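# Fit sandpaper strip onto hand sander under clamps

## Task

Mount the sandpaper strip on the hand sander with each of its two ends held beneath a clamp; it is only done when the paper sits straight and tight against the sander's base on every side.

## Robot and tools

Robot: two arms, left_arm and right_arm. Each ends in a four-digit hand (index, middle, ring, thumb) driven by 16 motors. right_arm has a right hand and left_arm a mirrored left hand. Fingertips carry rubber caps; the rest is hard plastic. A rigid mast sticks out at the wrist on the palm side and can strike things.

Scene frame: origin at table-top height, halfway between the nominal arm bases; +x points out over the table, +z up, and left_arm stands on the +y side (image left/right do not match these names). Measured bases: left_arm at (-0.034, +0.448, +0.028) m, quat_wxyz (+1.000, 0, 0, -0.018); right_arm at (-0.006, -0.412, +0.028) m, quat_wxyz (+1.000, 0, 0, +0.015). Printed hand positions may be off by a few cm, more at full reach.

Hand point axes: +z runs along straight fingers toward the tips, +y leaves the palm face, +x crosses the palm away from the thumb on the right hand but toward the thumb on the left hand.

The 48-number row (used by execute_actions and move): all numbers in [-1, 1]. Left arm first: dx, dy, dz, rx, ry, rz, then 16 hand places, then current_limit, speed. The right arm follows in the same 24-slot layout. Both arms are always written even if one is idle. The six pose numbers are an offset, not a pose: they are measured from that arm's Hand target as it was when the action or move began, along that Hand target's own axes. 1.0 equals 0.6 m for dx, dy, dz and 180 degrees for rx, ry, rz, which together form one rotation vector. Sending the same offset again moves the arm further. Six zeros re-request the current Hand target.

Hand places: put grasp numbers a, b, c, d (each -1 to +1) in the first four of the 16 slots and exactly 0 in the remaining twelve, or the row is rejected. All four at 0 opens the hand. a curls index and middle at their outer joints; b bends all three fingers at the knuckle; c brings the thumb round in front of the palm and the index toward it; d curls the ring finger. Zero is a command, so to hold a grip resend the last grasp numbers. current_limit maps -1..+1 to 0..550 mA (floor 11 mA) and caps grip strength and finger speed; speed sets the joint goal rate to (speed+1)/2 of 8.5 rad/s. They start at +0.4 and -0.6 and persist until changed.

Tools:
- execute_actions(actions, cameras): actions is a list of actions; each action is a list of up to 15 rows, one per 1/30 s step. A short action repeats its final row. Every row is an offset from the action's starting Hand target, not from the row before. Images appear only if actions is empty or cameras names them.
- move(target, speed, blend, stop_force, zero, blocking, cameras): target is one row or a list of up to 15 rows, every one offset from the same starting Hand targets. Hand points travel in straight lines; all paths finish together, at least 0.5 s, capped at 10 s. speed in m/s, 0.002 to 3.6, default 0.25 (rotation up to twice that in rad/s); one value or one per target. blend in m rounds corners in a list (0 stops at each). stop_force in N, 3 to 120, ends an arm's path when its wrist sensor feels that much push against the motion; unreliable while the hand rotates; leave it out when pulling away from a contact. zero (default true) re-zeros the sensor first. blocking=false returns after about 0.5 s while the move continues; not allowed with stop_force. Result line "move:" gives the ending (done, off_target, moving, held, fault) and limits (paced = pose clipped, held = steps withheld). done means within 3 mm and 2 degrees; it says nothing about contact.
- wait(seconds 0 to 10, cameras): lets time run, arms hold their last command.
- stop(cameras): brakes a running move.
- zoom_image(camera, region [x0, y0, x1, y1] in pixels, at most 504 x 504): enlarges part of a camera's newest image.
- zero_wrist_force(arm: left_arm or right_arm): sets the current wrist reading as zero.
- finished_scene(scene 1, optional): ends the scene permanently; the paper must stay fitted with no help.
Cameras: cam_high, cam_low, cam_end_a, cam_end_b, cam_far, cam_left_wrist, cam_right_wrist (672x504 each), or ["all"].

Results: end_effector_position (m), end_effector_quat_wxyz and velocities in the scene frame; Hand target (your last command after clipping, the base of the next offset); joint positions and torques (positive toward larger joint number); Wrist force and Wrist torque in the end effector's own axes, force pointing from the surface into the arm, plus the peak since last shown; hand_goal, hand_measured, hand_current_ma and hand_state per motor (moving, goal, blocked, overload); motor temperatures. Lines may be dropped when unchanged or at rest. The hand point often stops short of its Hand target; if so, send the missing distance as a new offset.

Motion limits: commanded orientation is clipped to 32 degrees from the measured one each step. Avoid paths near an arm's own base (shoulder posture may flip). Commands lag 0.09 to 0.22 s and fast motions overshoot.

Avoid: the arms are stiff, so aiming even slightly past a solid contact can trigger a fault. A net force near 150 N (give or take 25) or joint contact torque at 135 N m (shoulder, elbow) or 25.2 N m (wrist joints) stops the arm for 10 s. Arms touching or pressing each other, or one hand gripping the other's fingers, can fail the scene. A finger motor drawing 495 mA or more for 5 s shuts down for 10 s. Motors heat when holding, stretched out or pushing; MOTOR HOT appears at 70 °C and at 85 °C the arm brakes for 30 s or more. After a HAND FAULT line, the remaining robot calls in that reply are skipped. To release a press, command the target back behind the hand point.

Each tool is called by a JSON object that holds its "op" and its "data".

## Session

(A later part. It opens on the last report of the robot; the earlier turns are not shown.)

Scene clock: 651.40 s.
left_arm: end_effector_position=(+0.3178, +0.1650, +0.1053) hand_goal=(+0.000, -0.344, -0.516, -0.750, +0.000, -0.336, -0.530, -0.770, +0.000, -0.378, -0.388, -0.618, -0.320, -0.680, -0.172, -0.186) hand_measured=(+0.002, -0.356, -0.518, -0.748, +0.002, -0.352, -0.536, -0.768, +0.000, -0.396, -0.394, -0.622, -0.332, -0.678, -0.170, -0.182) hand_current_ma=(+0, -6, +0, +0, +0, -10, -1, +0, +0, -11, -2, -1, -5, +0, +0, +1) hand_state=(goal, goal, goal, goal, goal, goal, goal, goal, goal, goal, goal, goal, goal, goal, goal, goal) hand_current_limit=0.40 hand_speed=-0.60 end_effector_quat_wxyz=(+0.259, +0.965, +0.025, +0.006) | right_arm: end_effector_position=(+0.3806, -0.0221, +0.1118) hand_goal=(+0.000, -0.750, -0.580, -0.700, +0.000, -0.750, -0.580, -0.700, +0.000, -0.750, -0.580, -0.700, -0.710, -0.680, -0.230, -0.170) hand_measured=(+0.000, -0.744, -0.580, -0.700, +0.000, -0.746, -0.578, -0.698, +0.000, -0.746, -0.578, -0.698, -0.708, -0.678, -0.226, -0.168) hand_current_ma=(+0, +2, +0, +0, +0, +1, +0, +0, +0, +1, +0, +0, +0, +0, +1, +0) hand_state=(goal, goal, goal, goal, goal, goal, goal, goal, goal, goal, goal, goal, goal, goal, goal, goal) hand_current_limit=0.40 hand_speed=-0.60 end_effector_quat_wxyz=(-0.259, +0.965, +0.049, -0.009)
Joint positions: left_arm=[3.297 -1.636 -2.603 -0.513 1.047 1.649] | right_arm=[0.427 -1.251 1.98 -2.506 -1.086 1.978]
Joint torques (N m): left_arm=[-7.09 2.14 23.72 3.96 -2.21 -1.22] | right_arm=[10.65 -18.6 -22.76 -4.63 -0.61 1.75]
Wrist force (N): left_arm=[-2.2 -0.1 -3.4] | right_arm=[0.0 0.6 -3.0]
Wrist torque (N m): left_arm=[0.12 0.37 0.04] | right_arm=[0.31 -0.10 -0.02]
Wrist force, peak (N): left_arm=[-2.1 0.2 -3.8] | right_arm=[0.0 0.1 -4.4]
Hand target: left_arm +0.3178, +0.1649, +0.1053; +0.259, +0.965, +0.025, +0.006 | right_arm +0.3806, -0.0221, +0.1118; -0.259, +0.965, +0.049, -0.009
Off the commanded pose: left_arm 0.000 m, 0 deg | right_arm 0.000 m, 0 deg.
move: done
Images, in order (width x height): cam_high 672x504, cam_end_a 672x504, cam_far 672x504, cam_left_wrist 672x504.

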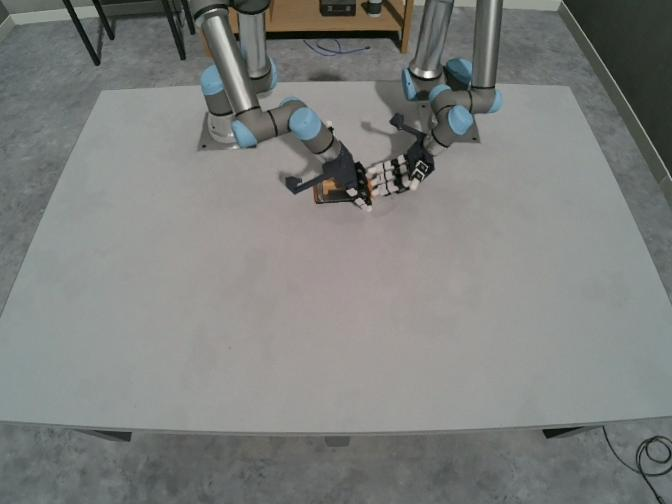

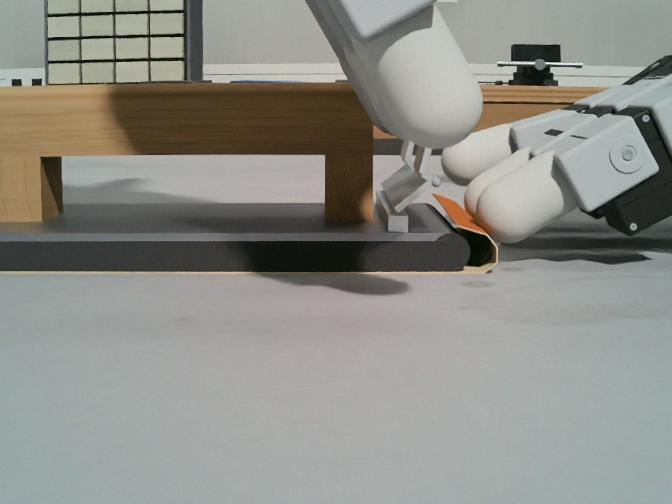

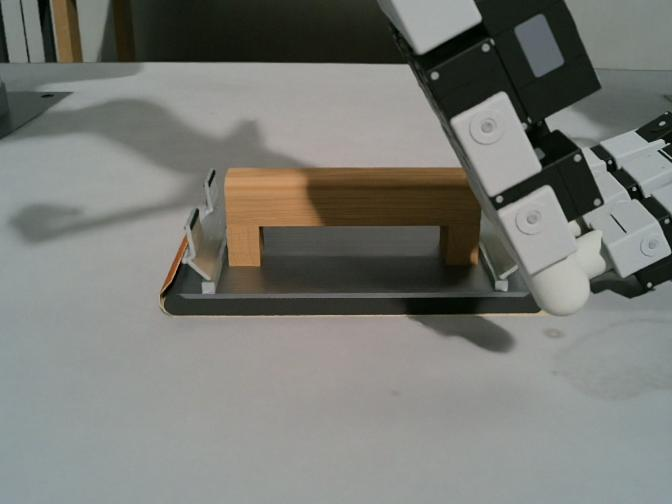

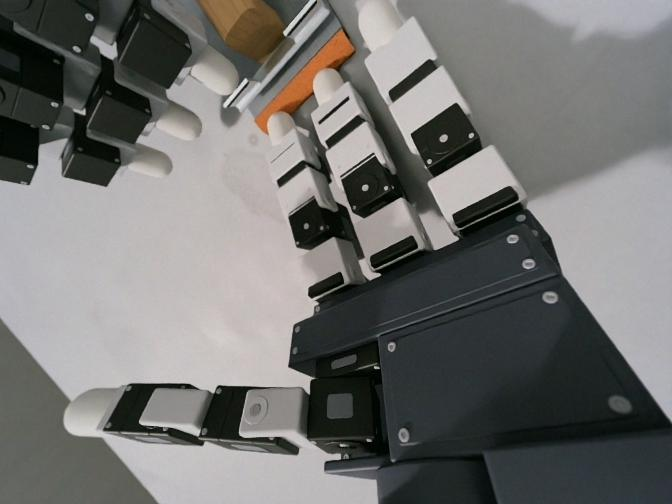

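{"op": "move", "data": {"target": [0, 0.0065, 0.0037, 0, 0, 0, 0,0.25,0.23,0.12,0,0,0,0,0,0,0,0,0,0,0,0, 0.4, -0.6, 0, 0, 0, 0, 0, 0, 0,0,0,0,0,0,0,0,0,0,0,0,0,0,0,0, 0.4, -0.6], "speed": 0.03, "cameras": ["cam_far", "cam_end_a", "cam_left_wrist"]}}

{"op": "zoom_image", "data": {"camera": "cam_end_a", "region": [320, 60, 620, 300]}}

{"op": "zoom_image", "data": {"camera": "cam_left_wrist", "region": [200, 0, 440, 160]}}

Scene clock: 656.53 s.
left_arm: end_effector_position=(+0.3180, +0.1605, +0.1053) hand_goal=(+0.000, -0.344, -0.516, -0.750, +0.000, -0.336, -0.530, -0.770, +0.000, -0.378, -0.388, -0.618, -0.320, -0.680, -0.172, -0.186) hand_measured=(+0.002, -0.352, -0.518, -0.748, +0.002, -0.348, -0.534, -0.768, +0.000, -0.396, -0.394, -0.622, -0.332, -0.678, -0.170, -0.182) hand_current_ma=(+0, -3, +0, +0, +0, -6, +0, +0, +0, -11, -2, -1, -5, +0, +0, +1) hand_state=(goal, goal, goal, goal, goal, goal, goal, goal, goal, goal, goal, goal, goal, goal, goal, goal) hand_current_limit=0.40 hand_speed=-0.60 end_effector_quat_wxyz=(+0.259, +0.965, +0.025, +0.006) | right_arm: end_effector_position=(+0.3806, -0.0221, +0.1118) hand_goal=(+0.000, -0.750, -0.580, -0.700, +0.000, -0.750, -0.580, -0.700, +0.000, -0.750, -0.580, -0.700, -0.710, -0.680, -0.230, -0.170) hand_measured=(+0.000, -0.744, -0.580, -0.700, +0.000, -0.746, -0.578, -0.698, +0.000, -0.746, -0.578, -0.698, -0.708, -0.678, -0.226, -0.168) hand_current_ma=(+0, +2, +0, +0, +0, +1, +0, +0, +0, +1, +0, +0, +0, +0, +1, +0) hand_state=(goal, goal, goal, goal, goal, goal, goal, goal, goal, goal, goal, goal, goal, goal, goal, goal) hand_current_limit=0.40 hand_speed=-0.60 end_effector_quat_wxyz=(-0.259, +0.965, +0.049, -0.009)
Joint positions: left_arm=[3.282 -1.643 -2.6 -0.501 1.047 1.632] | right_arm=[0.427 -1.251 1.98 -2.506 -1.086 1.978]
Joint torques (N m): left_arm=[-8.6 0.94 24.32 4.35 -1.92 -1.35] | right_arm=[10.07 -18.95 -23.06 -4.56 -0.85 1.59]
Wrist force (N): left_arm=[-2.2 -0.1 -3.9] | right_arm=[-0.2 0.2 -3.6]
Wrist torque (N m): left_arm=[0.13 0.40 0.04] | right_arm=[0.30 -0.07 -0.05]
Wrist force, peak (N): left_arm=[-2.1 0.2 -4.2] | right_arm=[0.2 0.1 -4.4]
Hand target: left_arm +0.3181, +0.1605, +0.1053; +0.259, +0.965, +0.025, +0.006 | right_arm +0.3806, -0.0221, +0.1118; -0.259, +0.965, +0.049, -0.009
Off the commanded pose: left_arm 0.000 m, 0 deg | right_arm 0.000 m, 0 deg.
move: done
Images, in order (width x height): cam_end_a 672x504, cam_far 672x504, cam_left_wrist 672x504.

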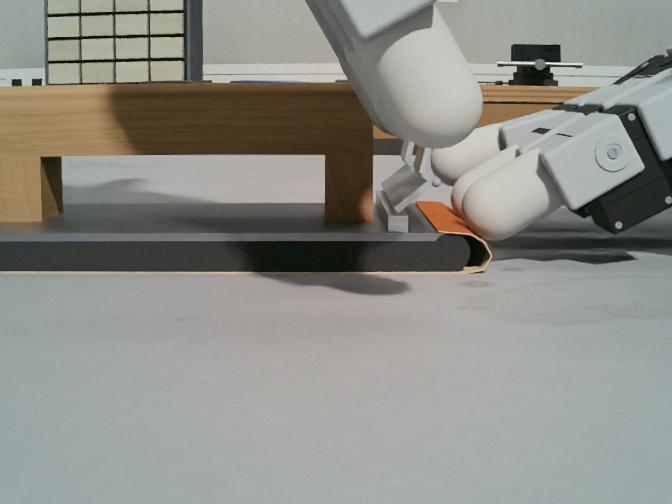

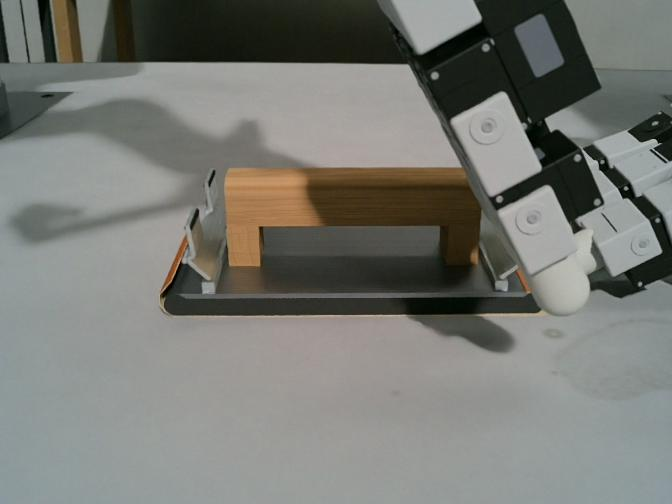

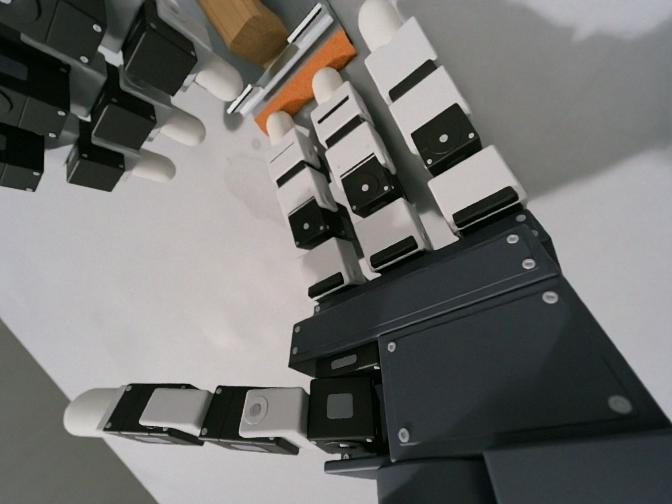

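Scaled by 1.680 from the camera's 672x504 image, which has a finer 960x720 frame.

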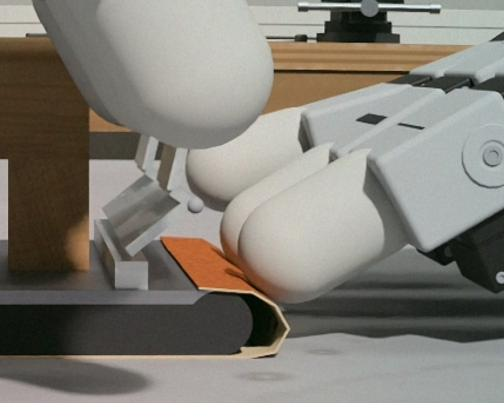

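Scaled by 2.100 from the camera's 672x504 image, which has a finer 960x720 frame.

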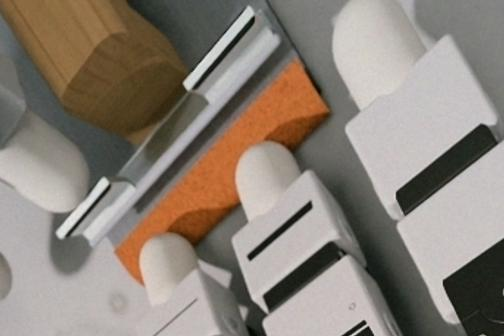

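{"op": "move", "data": {"target": [[0, 0, 0, 0, 0, 0, 0,0.25,0.23,0.12,0,0,0,0,0,0,0,0,0,0,0,0, 0.4, -0.6, -0.0025, -0.0213, -0.1033, 0, 0, 0, 0,0,0,0,0,0,0,0,0,0,0,0,0,0,0,0, 0.4, -0.6],[0, 0, 0, 0, 0, 0, 0,0.25,0.23,0.12,0,0,0,0,0,0,0,0,0,0,0,0, 0.4, -0.6, -0.0607, 0.0705, -0.4618, 0, 0, 0, 0,0,0,0,0,0,0,0,0,0,0,0,0,0,0,0, 0.4, -0.6],[0, 0, 0, 0, 0, 0, 0,0.25,0.23,0.12,0,0,0,0,0,0,0,0,0,0,0,0, 0.4, -0.6, -0.0607, 0.0705, -0.4618, 0, 0, -0.5, 0,0,0,0,0,0,0,0,0,0,0,0,0,0,0,0, 0.4, -0.6],[0, 0, 0, 0, 0, 0, 0,0.25,0.23,0.12,0,0,0,0,0,0,0,0,0,0,0,0, 0.4, -0.6, -0.0607, 0.0705, -0.4618, 0, 0, -0.995, 0,0.25,0.23,0.12,0,0,0,0,0,0,0,0,0,0,0,0, 0.4, -0.6]], "speed": [0.15, 0.3, 0.45, 0.45], "cameras": ["cam_high", "cam_end_a", "cam_far"]}}

{"op": "zoom_image", "data": {"camera": "cam_end_a", "region": [320, 60, 620, 300]}}

Scene clock: 722.37 s.
left_arm: end_effector_position=(+0.3181, +0.1605, +0.1053) hand_goal=(+0.000, -0.344, -0.516, -0.750, +0.000, -0.336, -0.530, -0.770, +0.000, -0.378, -0.388, -0.618, -0.320, -0.680, -0.172, -0.186) hand_measured=(+0.002, -0.352, -0.518, -0.748, +0.002, -0.348, -0.532, -0.768, +0.000, -0.396, -0.394, -0.622, -0.332, -0.678, -0.170, -0.182) hand_current_ma=(+0, -3, +0, +0, +0, -6, +0, +0, +0, -11, -2, -1, -5, +0, +0, +1) hand_state=(goal, goal, goal, goal, goal, goal, goal, goal, goal, goal, goal, goal, goal, goal, goal, goal) hand_current_limit=0.40 hand_speed=-0.60 end_effector_quat_wxyz=(+0.259, +0.965, +0.025, +0.006) | right_arm: end_effector_position=(+0.3602, -0.2002, +0.3303) hand_goal=(+0.000, -0.344, -0.516, -0.750, +0.000, -0.336, -0.530, -0.770, +0.000, -0.378, -0.388, -0.618, -0.320, -0.680, -0.172, -0.186) hand_measured=(+0.000, -0.364, -0.522, -0.748, +0.000, -0.356, -0.536, -0.768, +0.000, -0.398, -0.394, -0.622, -0.330, -0.678, -0.170, -0.182) hand_current_ma=(+0, -11, -1, +0, +0, -11, -1, +0, +0, -12, -1, +0, -4, +0, +0, +1) hand_state=(goal, goal, goal, goal, goal, goal, goal, goal, goal, blocked, goal, goal, goal, goal, goal, goal) hand_current_limit=0.40 hand_speed=-0.60 end_effector_quat_wxyz=(-0.011, -0.042, +0.965, +0.259)
Joint positions: left_arm=[3.282 -1.643 -2.6 -0.501 1.047 1.632] | right_arm=[-0.348 -1.923 2.13 -1.555 -1.093 -2.029]
Joint torques (N m): left_arm=[-7.38 3.04 20.51 3.9 -1.15 -1.26] | right_arm=[8.72 3.19 -28.34 -3.6 2.12 -1.65]
Wrist force (N): left_arm=[-1.8 -0.1 -4.0] | right_arm=[-0.9 0.3 0.6]
Wrist torque (N m): left_arm=[0.15 0.34 0.07] | right_arm=[0.07 0.09 0.06]
Wrist force, peak (N): left_arm=[-2.3 0.1 -4.5] | right_arm=[0.0 0.1 -4.4]
Hand target: left_arm +0.3181, +0.1605, +0.1053; +0.259, +0.965, +0.025, +0.006 | right_arm +0.3602, -0.2002, +0.3303; -0.011, -0.042, +0.965, +0.259
Off the commanded pose: left_arm 0.000 m, 0 deg | right_arm 0.000 m, 0 deg.
move: done
Images, in order (width x height): cam_high 672x504, cam_end_a 672x504, cam_far 672x504.

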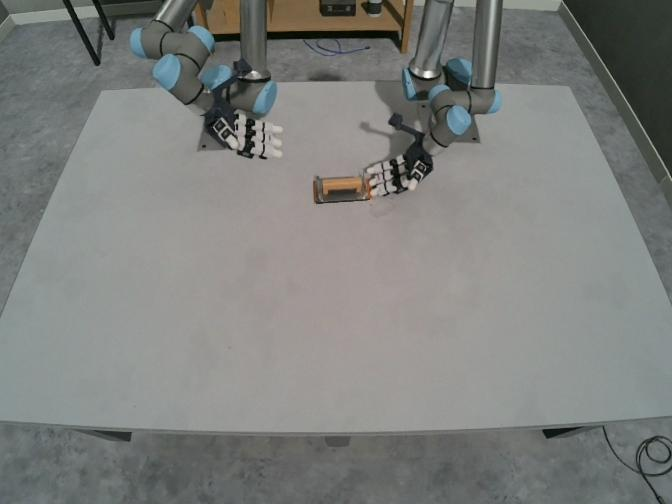

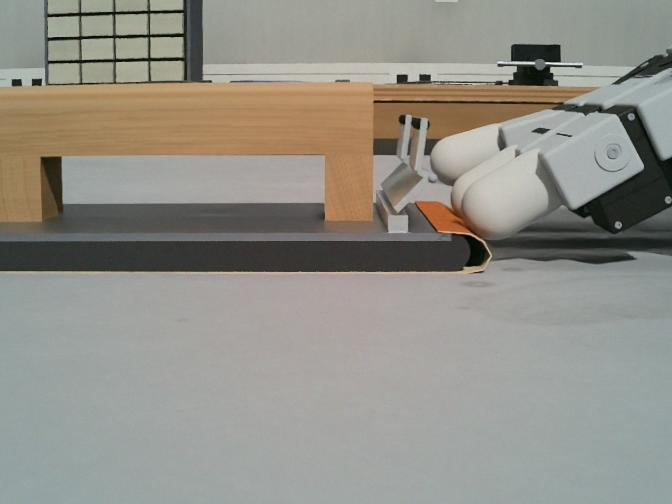

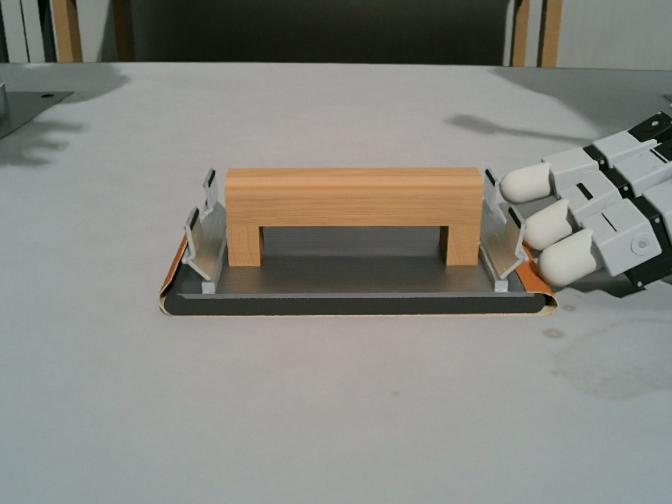

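Scaled by 1.680 from the camera's 672x504 image, which has a finer 960x720 frame.

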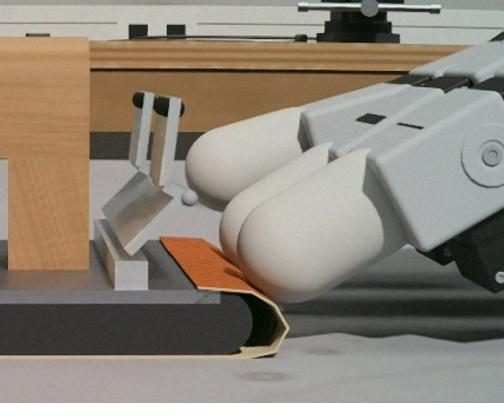

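{"op": "move", "data": {"target": [0, 0, 0, 0, 0, 0, 0,0.25,0.23,0.12,0,0,0,0,0,0,0,0,0,0,0,0, 0.4, -0.6, 0.0247, -0.0922, 0.3568, 0, 0, 0, 0,0.25,0.23,0.12,0,0,0,0,0,0,0,0,0,0,0,0, 0.4, -0.6], "speed": 0.15, "cameras": ["cam_high", "cam_end_b", "cam_far", "cam_right_wrist"]}}

{"op": "zoom_image", "data": {"camera": "cam_high", "region": [280, 150, 400, 220]}}

{"op": "zoom_image", "data": {"camera": "cam_right_wrist", "region": [220, 0, 460, 180]}}

{"op": "zoom_image", "data": {"camera": "cam_end_b", "region": [200, 100, 480, 340]}}

Scene clock: 730.40 s.
left_arm: end_effector_position=(+0.3181, +0.1605, +0.1053) hand_goal=(+0.000, -0.344, -0.516, -0.750, +0.000, -0.336, -0.530, -0.770, +0.000, -0.378, -0.388, -0.618, -0.320, -0.680, -0.172, -0.186) hand_measured=(+0.002, -0.352, -0.518, -0.748, +0.002, -0.348, -0.532, -0.768, +0.000, -0.396, -0.394, -0.622, -0.332, -0.678, -0.170, -0.182) hand_current_ma=(+0, -3, +0, +0, +0, -6, +0, +0, +0, -11, -2, -1, -5, +0, +0, +1) hand_state=(goal, goal, goal, goal, goal, goal, goal, goal, goal, goal, goal, goal, goal, goal, goal, goal) hand_current_limit=0.40 hand_speed=-0.60 end_effector_quat_wxyz=(+0.259, +0.965, +0.025, +0.006) | right_arm: end_effector_position=(+0.3403, -0.1426, +0.1173) hand_goal=(+0.000, -0.344, -0.516, -0.750, +0.000, -0.336, -0.530, -0.770, +0.000, -0.378, -0.388, -0.618, -0.320, -0.680, -0.172, -0.186) hand_measured=(+0.000, -0.364, -0.522, -0.748, +0.000, -0.356, -0.536, -0.768, +0.000, -0.398, -0.394, -0.622, -0.330, -0.678, -0.170, -0.182) hand_current_ma=(+0, -11, -1, +0, +0, -11, -1, +0, +0, -12, -1, +0, -4, +0, +0, +1) hand_state=(goal, goal, goal, goal, goal, goal, goal, goal, goal, blocked, goal, goal, goal, goal, goal, goal) hand_current_limit=0.40 hand_speed=-0.60 end_effector_quat_wxyz=(-0.011, -0.042, +0.965, +0.259)
Joint positions: left_arm=[3.282 -1.643 -2.6 -0.501 1.047 1.632] | right_arm=[-0.192 -1.551 2.541 -2.419 -1.065 -1.855]
Joint torques (N m): left_arm=[-7.6 2.37 15.36 3.57 -0.89 -1.43] | right_arm=[10.16 -5.07 -5.77 -4.34 2.51 1.66]
Wrist force (N): left_arm=[-2.2 -0.3 -3.4] | right_arm=[-0.5 -0.1 0.5]
Wrist torque (N m): left_arm=[0.09 0.39 0.04] | right_arm=[0.02 0.08 0.03]
Wrist force, peak (N): left_arm=[-2.4 0.1 -4.6] | right_arm=[-1.1 0.4 1.0]
Hand target: left_arm +0.3181, +0.1605, +0.1053; +0.259, +0.965, +0.025, +0.006 | right_arm +0.3403, -0.1426, +0.1172; -0.011, -0.042, +0.965, +0.259
Off the commanded pose: left_arm 0.000 m, 0 deg | right_arm 0.000 m, 0 deg.
move: done
Images, in order (width x height): cam_high 672x504, cam_end_b 672x504, cam_far 672x504, cam_right_wrist 672x504.

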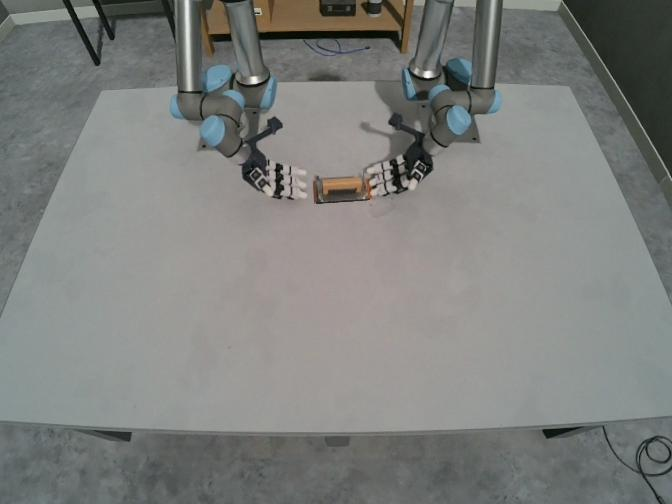

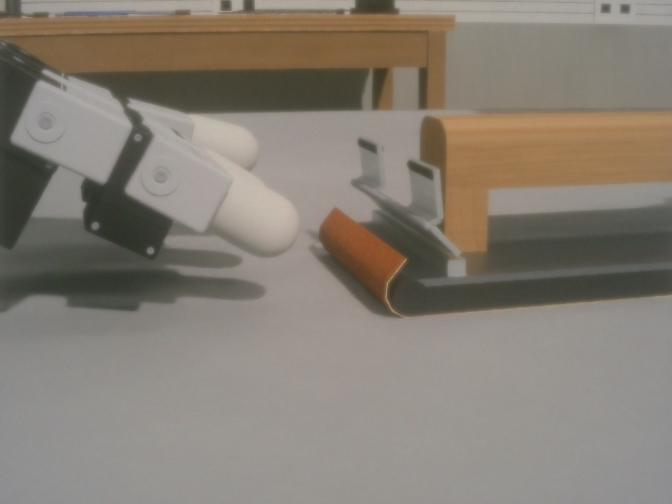

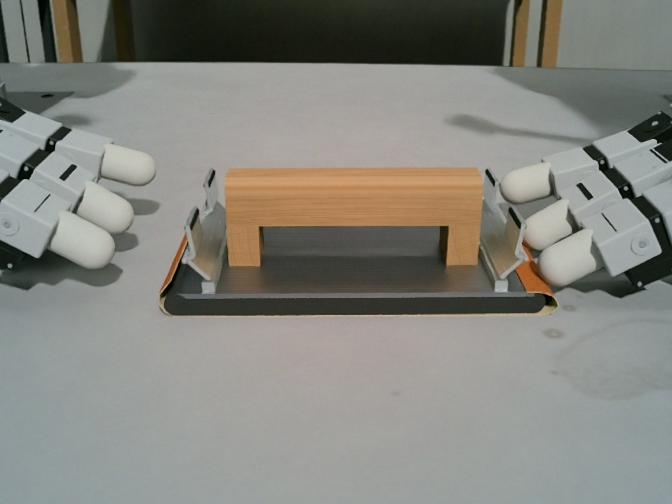

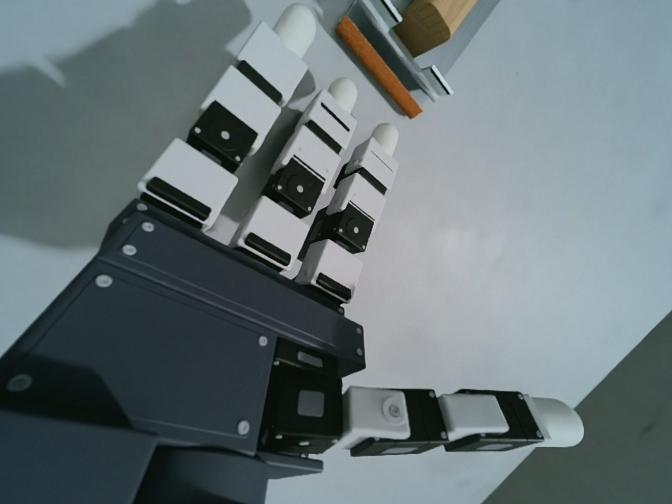

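Scaled by 4.200 from the camera's 672x504 image, which has a finer 960x720 frame.

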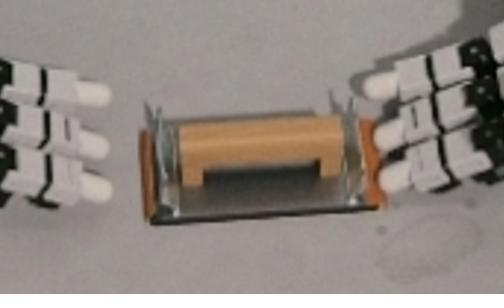

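Scaled by 2.100 from the camera's 672x504 image, which has a finer 960x720 frame.

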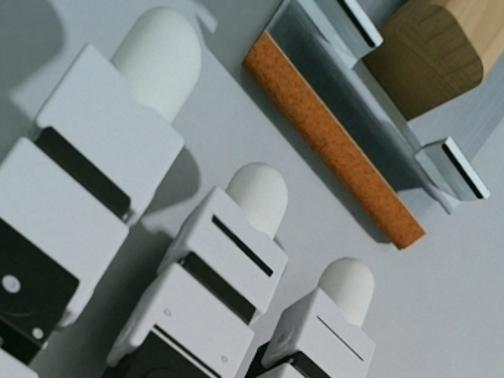

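Scaled by 1.800 from the camera's 672x504 image, which has a finer 960x720 frame.

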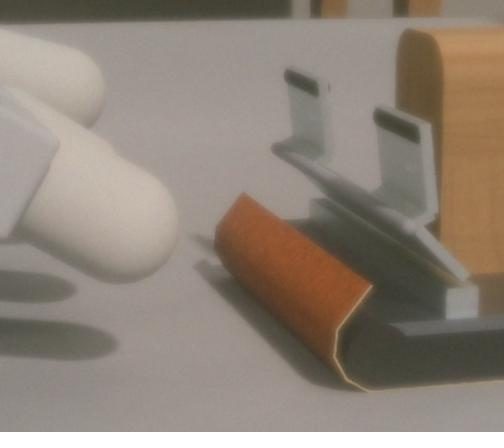

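{"op": "move", "data": {"target": [0, 0, 0, 0, 0, 0, 0,0.25,0.23,0.12,0,0,0,0,0,0,0,0,0,0,0,0, 0.4, -0.6, 0.0083, 0.0205, 0.0311, 0, 0, 0, 0,0.25,0.23,0.12,0,0,0,0,0,0,0,0,0,0,0,0, 0.4, -0.6], "speed": 0.06, "cameras": ["cam_high", "cam_end_b", "cam_far", "cam_right_wrist"]}}

{"op": "zoom_image", "data": {"camera": "cam_end_b", "region": [200, 100, 480, 340]}}

{"op": "zoom_image", "data": {"camera": "cam_right_wrist", "region": [220, 0, 460, 180]}}

{"op": "zoom_image", "data": {"camera": "cam_far", "region": [40, 140, 280, 330]}}

Scene clock: 741.50 s.
left_arm: end_effector_position=(+0.3181, +0.1605, +0.1053) hand_goal=(+0.000, -0.344, -0.516, -0.750, +0.000, -0.336, -0.530, -0.770, +0.000, -0.378, -0.388, -0.618, -0.320, -0.680, -0.172, -0.186) hand_measured=(+0.002, -0.352, -0.518, -0.748, +0.002, -0.348, -0.532, -0.768, +0.000, -0.396, -0.394, -0.622, -0.332, -0.678, -0.170, -0.182) hand_current_ma=(+0, -3, +0, +0, +0, -6, +0, +0, +0, -11, -2, -1, -5, +0, +0, +1) hand_state=(goal, goal, goal, goal, goal, goal, goal, goal, goal, goal, goal, goal, goal, goal, goal, goal) hand_current_limit=0.40 hand_speed=-0.60 end_effector_quat_wxyz=(+0.259, +0.965, +0.025, +0.006) | right_arm: end_effector_position=(+0.3336, -0.1231, +0.1073) hand_goal=(+0.000, -0.344, -0.516, -0.750, +0.000, -0.336, -0.530, -0.770, +0.000, -0.378, -0.388, -0.618, -0.320, -0.680, -0.172, -0.186) hand_measured=(+0.000, -0.364, -0.522, -0.748, +0.000, -0.356, -0.536, -0.768, +0.000, -0.398, -0.394, -0.622, -0.330, -0.678, -0.170, -0.182) hand_current_ma=(+0, -11, -1, +0, +0, -11, -1, +0, +0, -12, -1, +0, -4, +0, +0, +1) hand_state=(goal, goal, goal, goal, goal, goal, goal, goal, goal, blocked, goal, goal, goal, goal, goal, goal) hand_current_limit=0.40 hand_speed=-0.60 end_effector_quat_wxyz=(-0.011, -0.042, +0.965, +0.259)
Joint positions: left_arm=[3.282 -1.643 -2.6 -0.501 1.047 1.632] | right_arm=[-0.135 -1.508 2.559 -2.512 -1.058 -1.79]
Joint torques (N m): left_arm=[-8.15 1.76 13.86 3.6 -0.65 -1.1] | right_arm=[9.82 -3.43 -4.58 -4.18 2.52 1.44]
Wrist force (N): left_arm=[-2.0 0.1 -4.4] | right_arm=[-0.1 -0.1 0.5]
Wrist torque (N m): left_arm=[0.16 0.37 0.05] | right_arm=[0.03 0.02 0.03]
Wrist force, peak (N): left_arm=[-2.3 0.2 -4.4] | right_arm=[-0.8 -0.2 0.7]
Hand target: left_arm +0.3181, +0.1605, +0.1053; +0.259, +0.965, +0.025, +0.006 | right_arm +0.3336, -0.1231, +0.1072; -0.011, -0.042, +0.965, +0.259
Off the commanded pose: left_arm 0.000 m, 0 deg | right_arm 0.000 m, 0 deg.
move: done
Images, in order (width x height): cam_high 672x504, cam_end_b 672x504, cam_far 672x504, cam_right_wrist 672x504.

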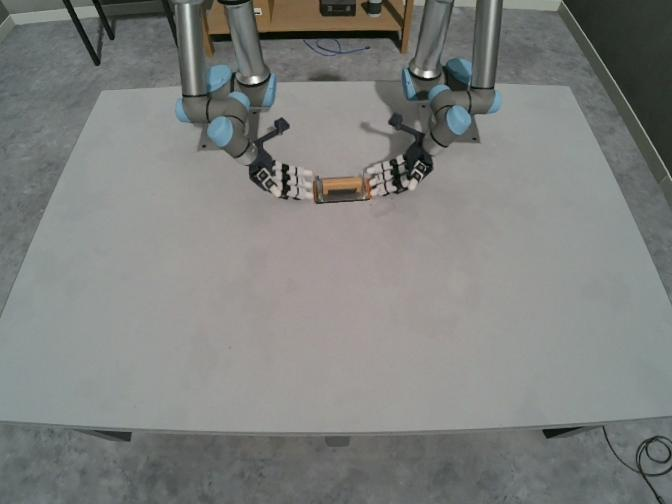

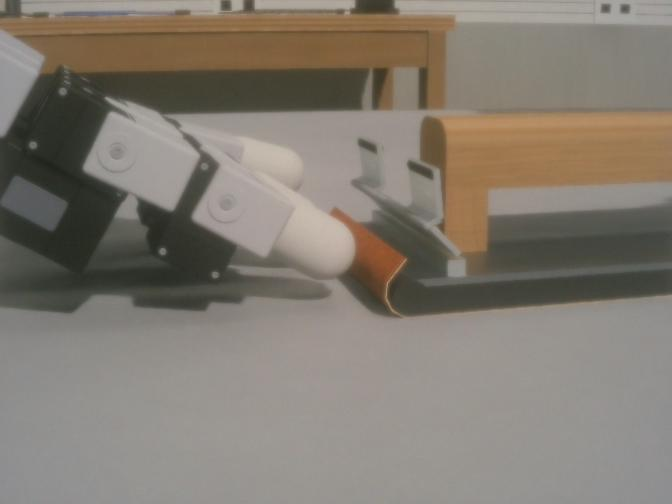

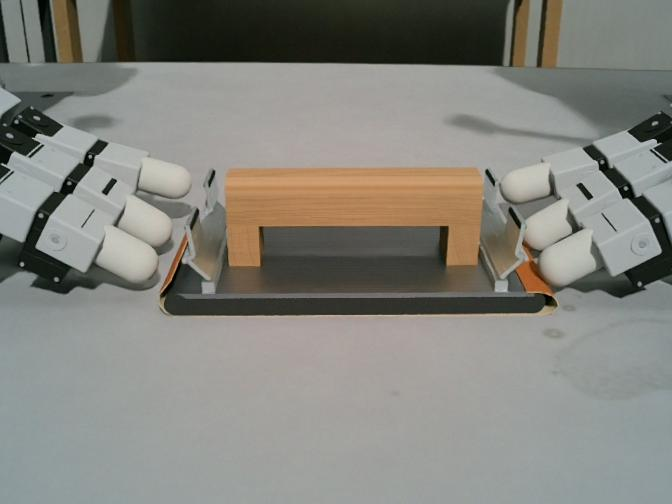

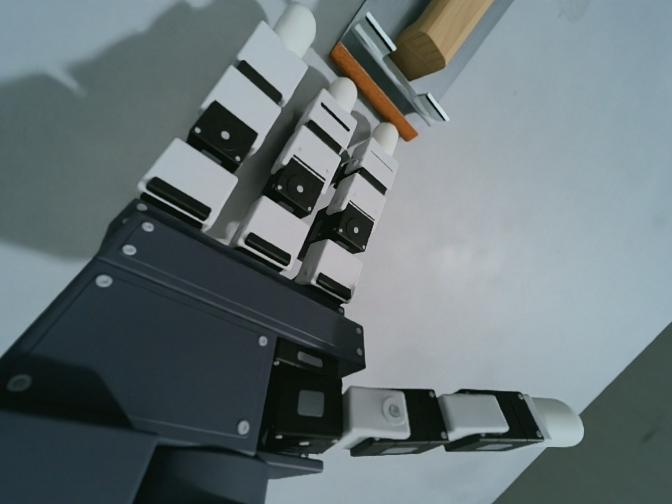

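Scaled by 1.800 from the camera's 672x504 image, which has a finer 960x720 frame.

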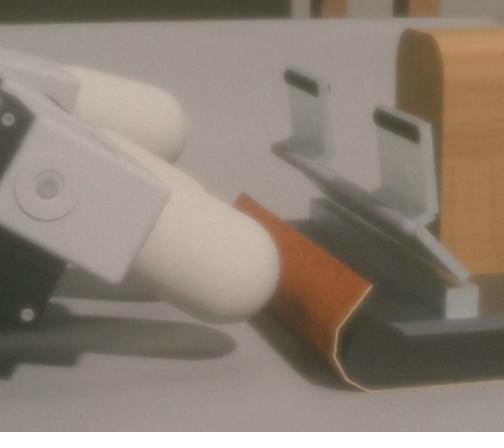

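Scaled by 2.100 from the camera's 672x504 image, which has a finer 960x720 frame.

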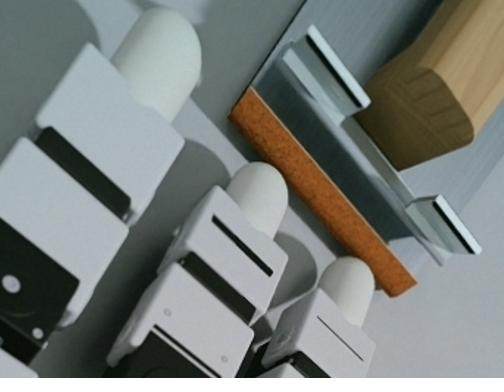

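Scaled by 2.100 from the camera's 672x504 image, which has a finer 960x720 frame.

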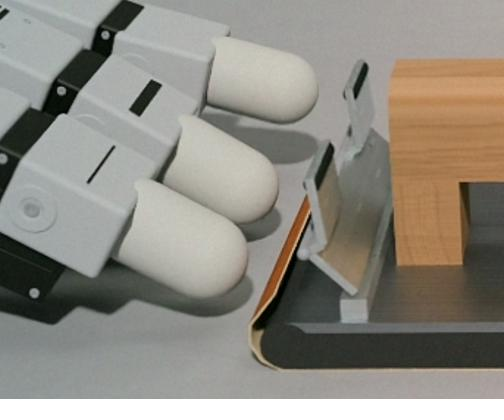

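{"op": "move", "data": {"target": [0, 0, 0, 0, 0, 0, 0,0.25,0.23,0.12,0,0,0,0,0,0,0,0,0,0,0,0, 0.4, -0.6, 0, 0.0101, 0.0058, 0, 0, 0, 0,0.25,0.23,0.12,0,0,0,0,0,0,0,0,0,0,0,0, 0.4, -0.6], "speed": 0.03, "cameras": ["cam_end_a", "cam_end_b", "cam_far"]}}

{"op": "zoom_image", "data": {"camera": "cam_end_b", "region": [200, 100, 480, 340]}}

{"op": "zoom_image", "data": {"camera": "cam_end_a", "region": [320, 60, 620, 300]}}

{"op": "zoom_image", "data": {"camera": "cam_far", "region": [40, 140, 280, 330]}}

Scene clock: 748.93 s.
left_arm: end_effector_position=(+0.3181, +0.1605, +0.1053) hand_goal=(+0.000, -0.344, -0.516, -0.750, +0.000, -0.336, -0.530, -0.770, +0.000, -0.378, -0.388, -0.618, -0.320, -0.680, -0.172, -0.186) hand_measured=(+0.002, -0.352, -0.518, -0.748, +0.002, -0.348, -0.532, -0.768, +0.000, -0.396, -0.394, -0.622, -0.332, -0.678, -0.170, -0.182) hand_current_ma=(+0, -3, +0, +0, +0, -6, +0, +0, +0, -11, -2, -1, -5, +0, +0, +1) hand_state=(goal, goal, goal, goal, goal, goal, goal, goal, goal, goal, goal, goal, goal, goal, goal, goal) hand_current_limit=0.40 hand_speed=-0.60 end_effector_quat_wxyz=(+0.259, +0.965, +0.025, +0.006) | right_arm: end_effector_position=(+0.3330, -0.1162, +0.1073) hand_goal=(+0.000, -0.344, -0.516, -0.750, +0.000, -0.336, -0.530, -0.770, +0.000, -0.378, -0.388, -0.618, -0.320, -0.680, -0.172, -0.186) hand_measured=(+0.000, -0.364, -0.522, -0.748, +0.000, -0.356, -0.536, -0.768, +0.000, -0.398, -0.394, -0.622, -0.330, -0.678, -0.170, -0.182) hand_current_ma=(+0, -11, -1, +0, +0, -11, -1, +0, +0, -12, -1, +0, -4, +0, +0, +1) hand_state=(goal, goal, goal, goal, goal, goal, goal, goal, goal, blocked, goal, goal, goal, goal, goal, goal) hand_current_limit=0.40 hand_speed=-0.60 end_effector_quat_wxyz=(-0.011, -0.042, +0.965, +0.259)
Joint positions: left_arm=[3.282 -1.643 -2.6 -0.501 1.047 1.632] | right_arm=[-0.114 -1.501 2.556 -2.529 -1.055 -1.766]
Joint torques (N m): left_arm=[-7.66 2.43 12.53 3.46 -0.24 -0.74] | right_arm=[11.17 -4.5 -19.1 -4.54 2.59 1.93]
Wrist force (N): left_arm=[-2.3 -0.2 -4.0] | right_arm=[-0.2 0.2 0.3]
Wrist torque (N m): left_arm=[0.13 0.40 0.03] | right_arm=[0.11 0.03 0.01]
Wrist force, peak (N): left_arm=[-2.3 -0.1 -4.4] | right_arm=[-0.5 0.0 0.6]
Hand target: left_arm +0.3181, +0.1605, +0.1053; +0.259, +0.965, +0.025, +0.006 | right_arm +0.3330, -0.1161, +0.1073; -0.011, -0.042, +0.965, +0.259
Off the commanded pose: left_arm 0.000 m, 0 deg | right_arm 0.000 m, 0 deg.
move: done
Images, in order (width x height): cam_end_a 672x504, cam_end_b 672x504, cam_far 672x504.

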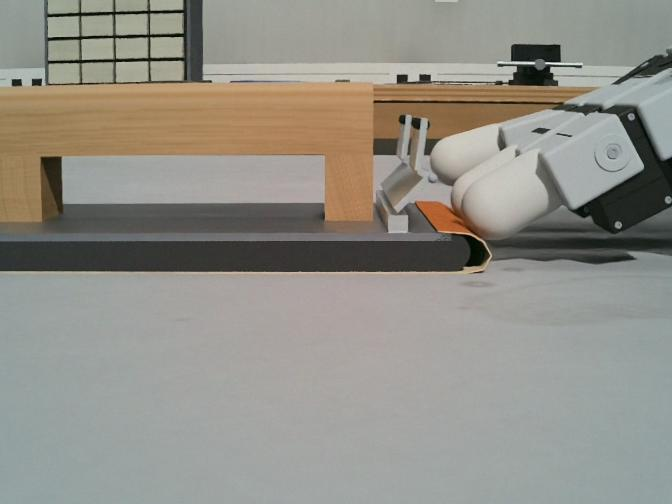

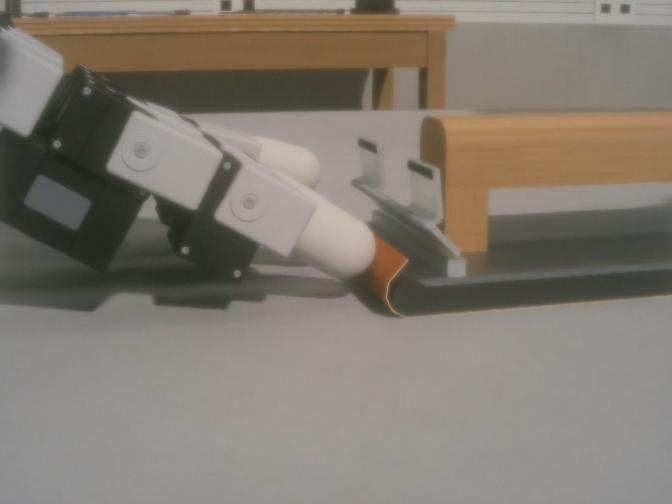

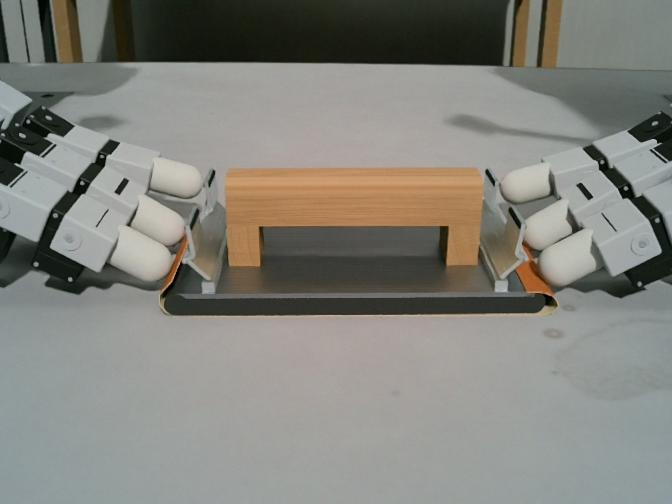

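Scaled by 1.800 from the camera's 672x504 image, which has a finer 960x720 frame.

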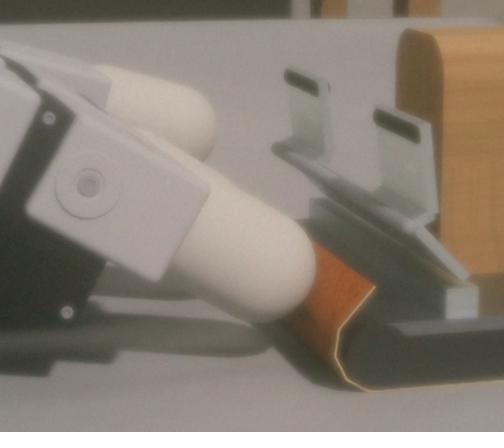

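Scaled by 1.680 from the camera's 672x504 image, which has a finer 960x720 frame.

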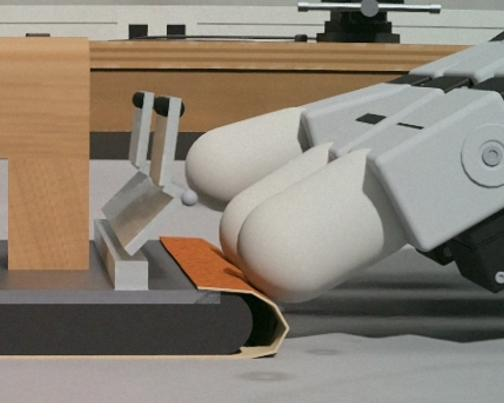

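Scaled by 2.100 from the camera's 672x504 image, which has a finer 960x720 frame.

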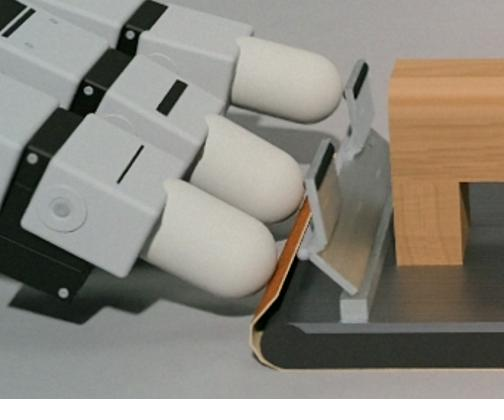

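{"op": "move", "data": {"target": [0, 0, 0, 0, 0, 0, 0,0.25,0.23,0.12,0,0,0,0,0,0,0,0,0,0,0,0, 0.4, -0.6, 0, 0.0072, 0.0042, 0, 0, 0, 0,0.25,0.23,0.12,0,0,0,0,0,0,0,0,0,0,0,0, 0.4, -0.6], "speed": 0.03, "cameras": ["cam_end_a", "cam_end_b", "cam_far"]}}

{"op": "zoom_image", "data": {"camera": "cam_end_b", "region": [200, 100, 480, 340]}}

{"op": "zoom_image", "data": {"camera": "cam_end_a", "region": [320, 60, 620, 300]}}

{"op": "zoom_image", "data": {"camera": "cam_far", "region": [40, 140, 280, 330]}}

Scene clock: 753.53 s.
left_arm: end_effector_position=(+0.3181, +0.1605, +0.1053) hand_goal=(+0.000, -0.344, -0.516, -0.750, +0.000, -0.336, -0.530, -0.770, +0.000, -0.378, -0.388, -0.618, -0.320, -0.680, -0.172, -0.186) hand_measured=(+0.002, -0.352, -0.518, -0.748, +0.002, -0.348, -0.532, -0.768, +0.000, -0.396, -0.394, -0.622, -0.332, -0.678, -0.170, -0.182) hand_current_ma=(+0, -3, +0, +0, +0, -6, +0, +0, +0, -11, -2, -1, -5, +0, +0, +1) hand_state=(goal, goal, goal, goal, goal, goal, goal, goal, goal, goal, goal, goal, goal, goal, goal, goal) hand_current_limit=0.40 hand_speed=-0.60 end_effector_quat_wxyz=(+0.259, +0.965, +0.025, +0.006) | right_arm: end_effector_position=(+0.3326, -0.1112, +0.1072) hand_goal=(+0.000, -0.344, -0.516, -0.750, +0.000, -0.336, -0.530, -0.770, +0.000, -0.378, -0.388, -0.618, -0.320, -0.680, -0.172, -0.186) hand_measured=(+0.000, -0.364, -0.522, -0.750, +0.000, -0.356, -0.536, -0.768, +0.000, -0.398, -0.394, -0.622, -0.330, -0.678, -0.170, -0.182) hand_current_ma=(+0, -11, -1, +0, +0, -11, -1, +0, +0, -12, -1, +0, -4, +0, +0, +1) hand_state=(goal, goal, goal, goal, goal, goal, goal, goal, goal, blocked, goal, goal, goal, goal, goal, goal) hand_current_limit=0.40 hand_speed=-0.60 end_effector_quat_wxyz=(-0.011, -0.042, +0.965, +0.259)
Joint positions: left_arm=[3.282 -1.643 -2.6 -0.501 1.047 1.632] | right_arm=[-0.098 -1.495 2.554 -2.541 -1.054 -1.748]
Joint torques (N m): left_arm=[-7.68 2.28 11.94 3.64 0.25 -1.13] | right_arm=[9.08 -5.15 -18.17 -4.05 2.96 1.61]
Wrist force (N): left_arm=[-2.2 0.1 -4.2] | right_arm=[-0.6 -1.5 -2.6]
Wrist torque (N m): left_arm=[0.15 0.39 0.03] | right_arm=[0.22 0.04 -0.01]
Wrist force, peak (N): left_arm=[-2.6 0.1 -4.4] | right_arm=[-0.6 -1.5 -2.6]
Hand target: left_arm +0.3181, +0.1605, +0.1053; +0.259, +0.965, +0.025, +0.006 | right_arm +0.3326, -0.1111, +0.1072; -0.011, -0.042, +0.965, +0.259
Off the commanded pose: left_arm 0.000 m, 0 deg | right_arm 0.000 m, 0 deg.
move: done
Images, in order (width x height): cam_end_a 672x504, cam_end_b 672x504, cam_far 672x504.

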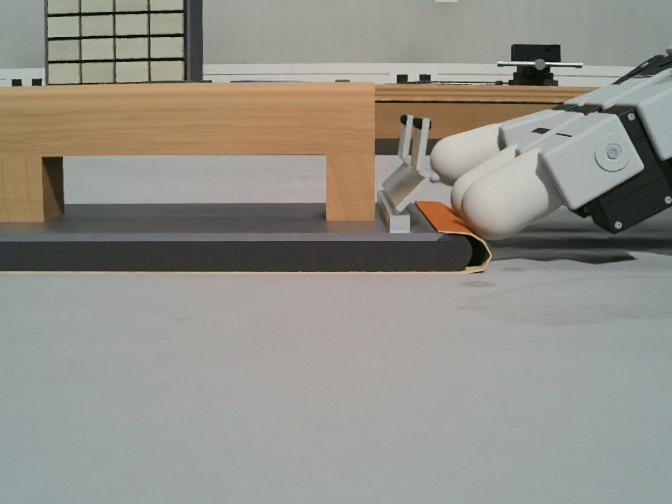

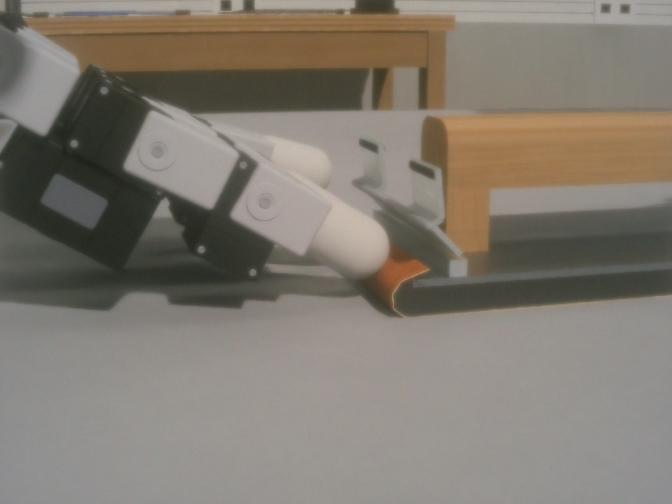

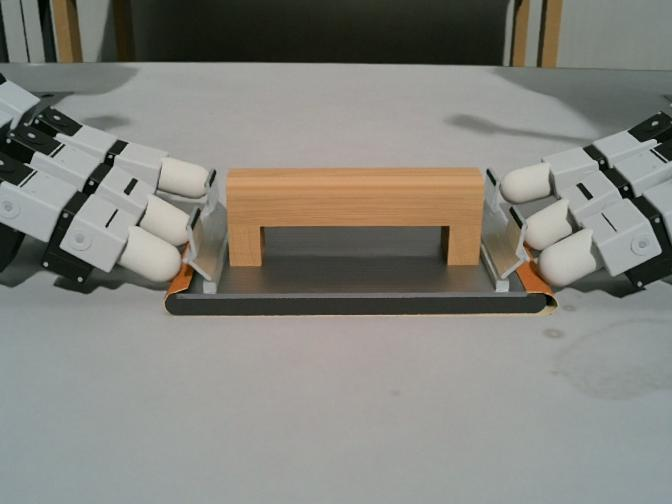

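Scaled by 1.800 from the camera's 672x504 image, which has a finer 960x720 frame.

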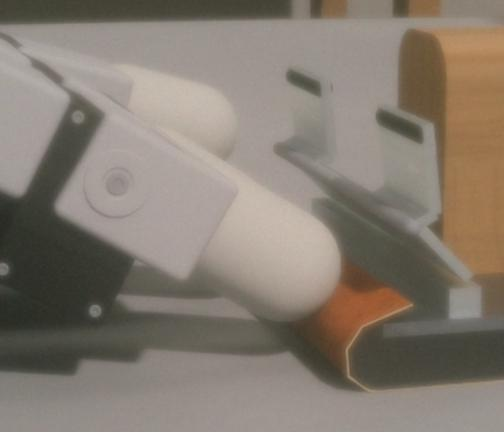

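Scaled by 1.680 from the camera's 672x504 image, which has a finer 960x720 frame.

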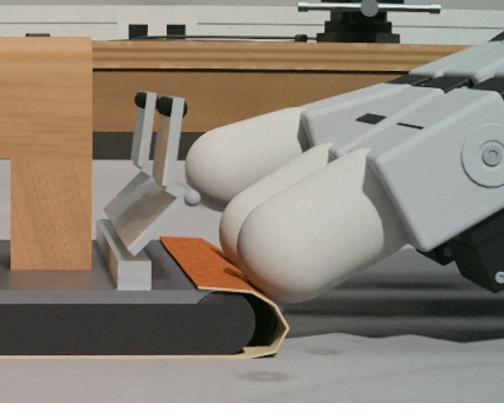

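Scaled by 2.100 from the camera's 672x504 image, which has a finer 960x720 frame.

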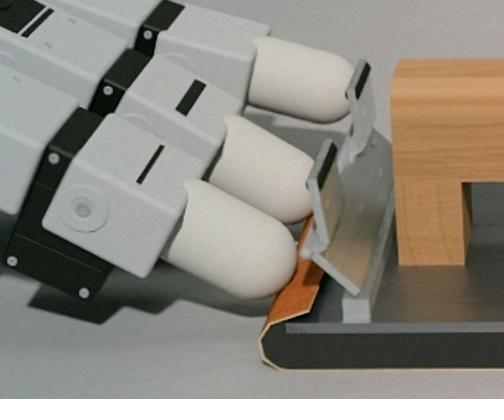

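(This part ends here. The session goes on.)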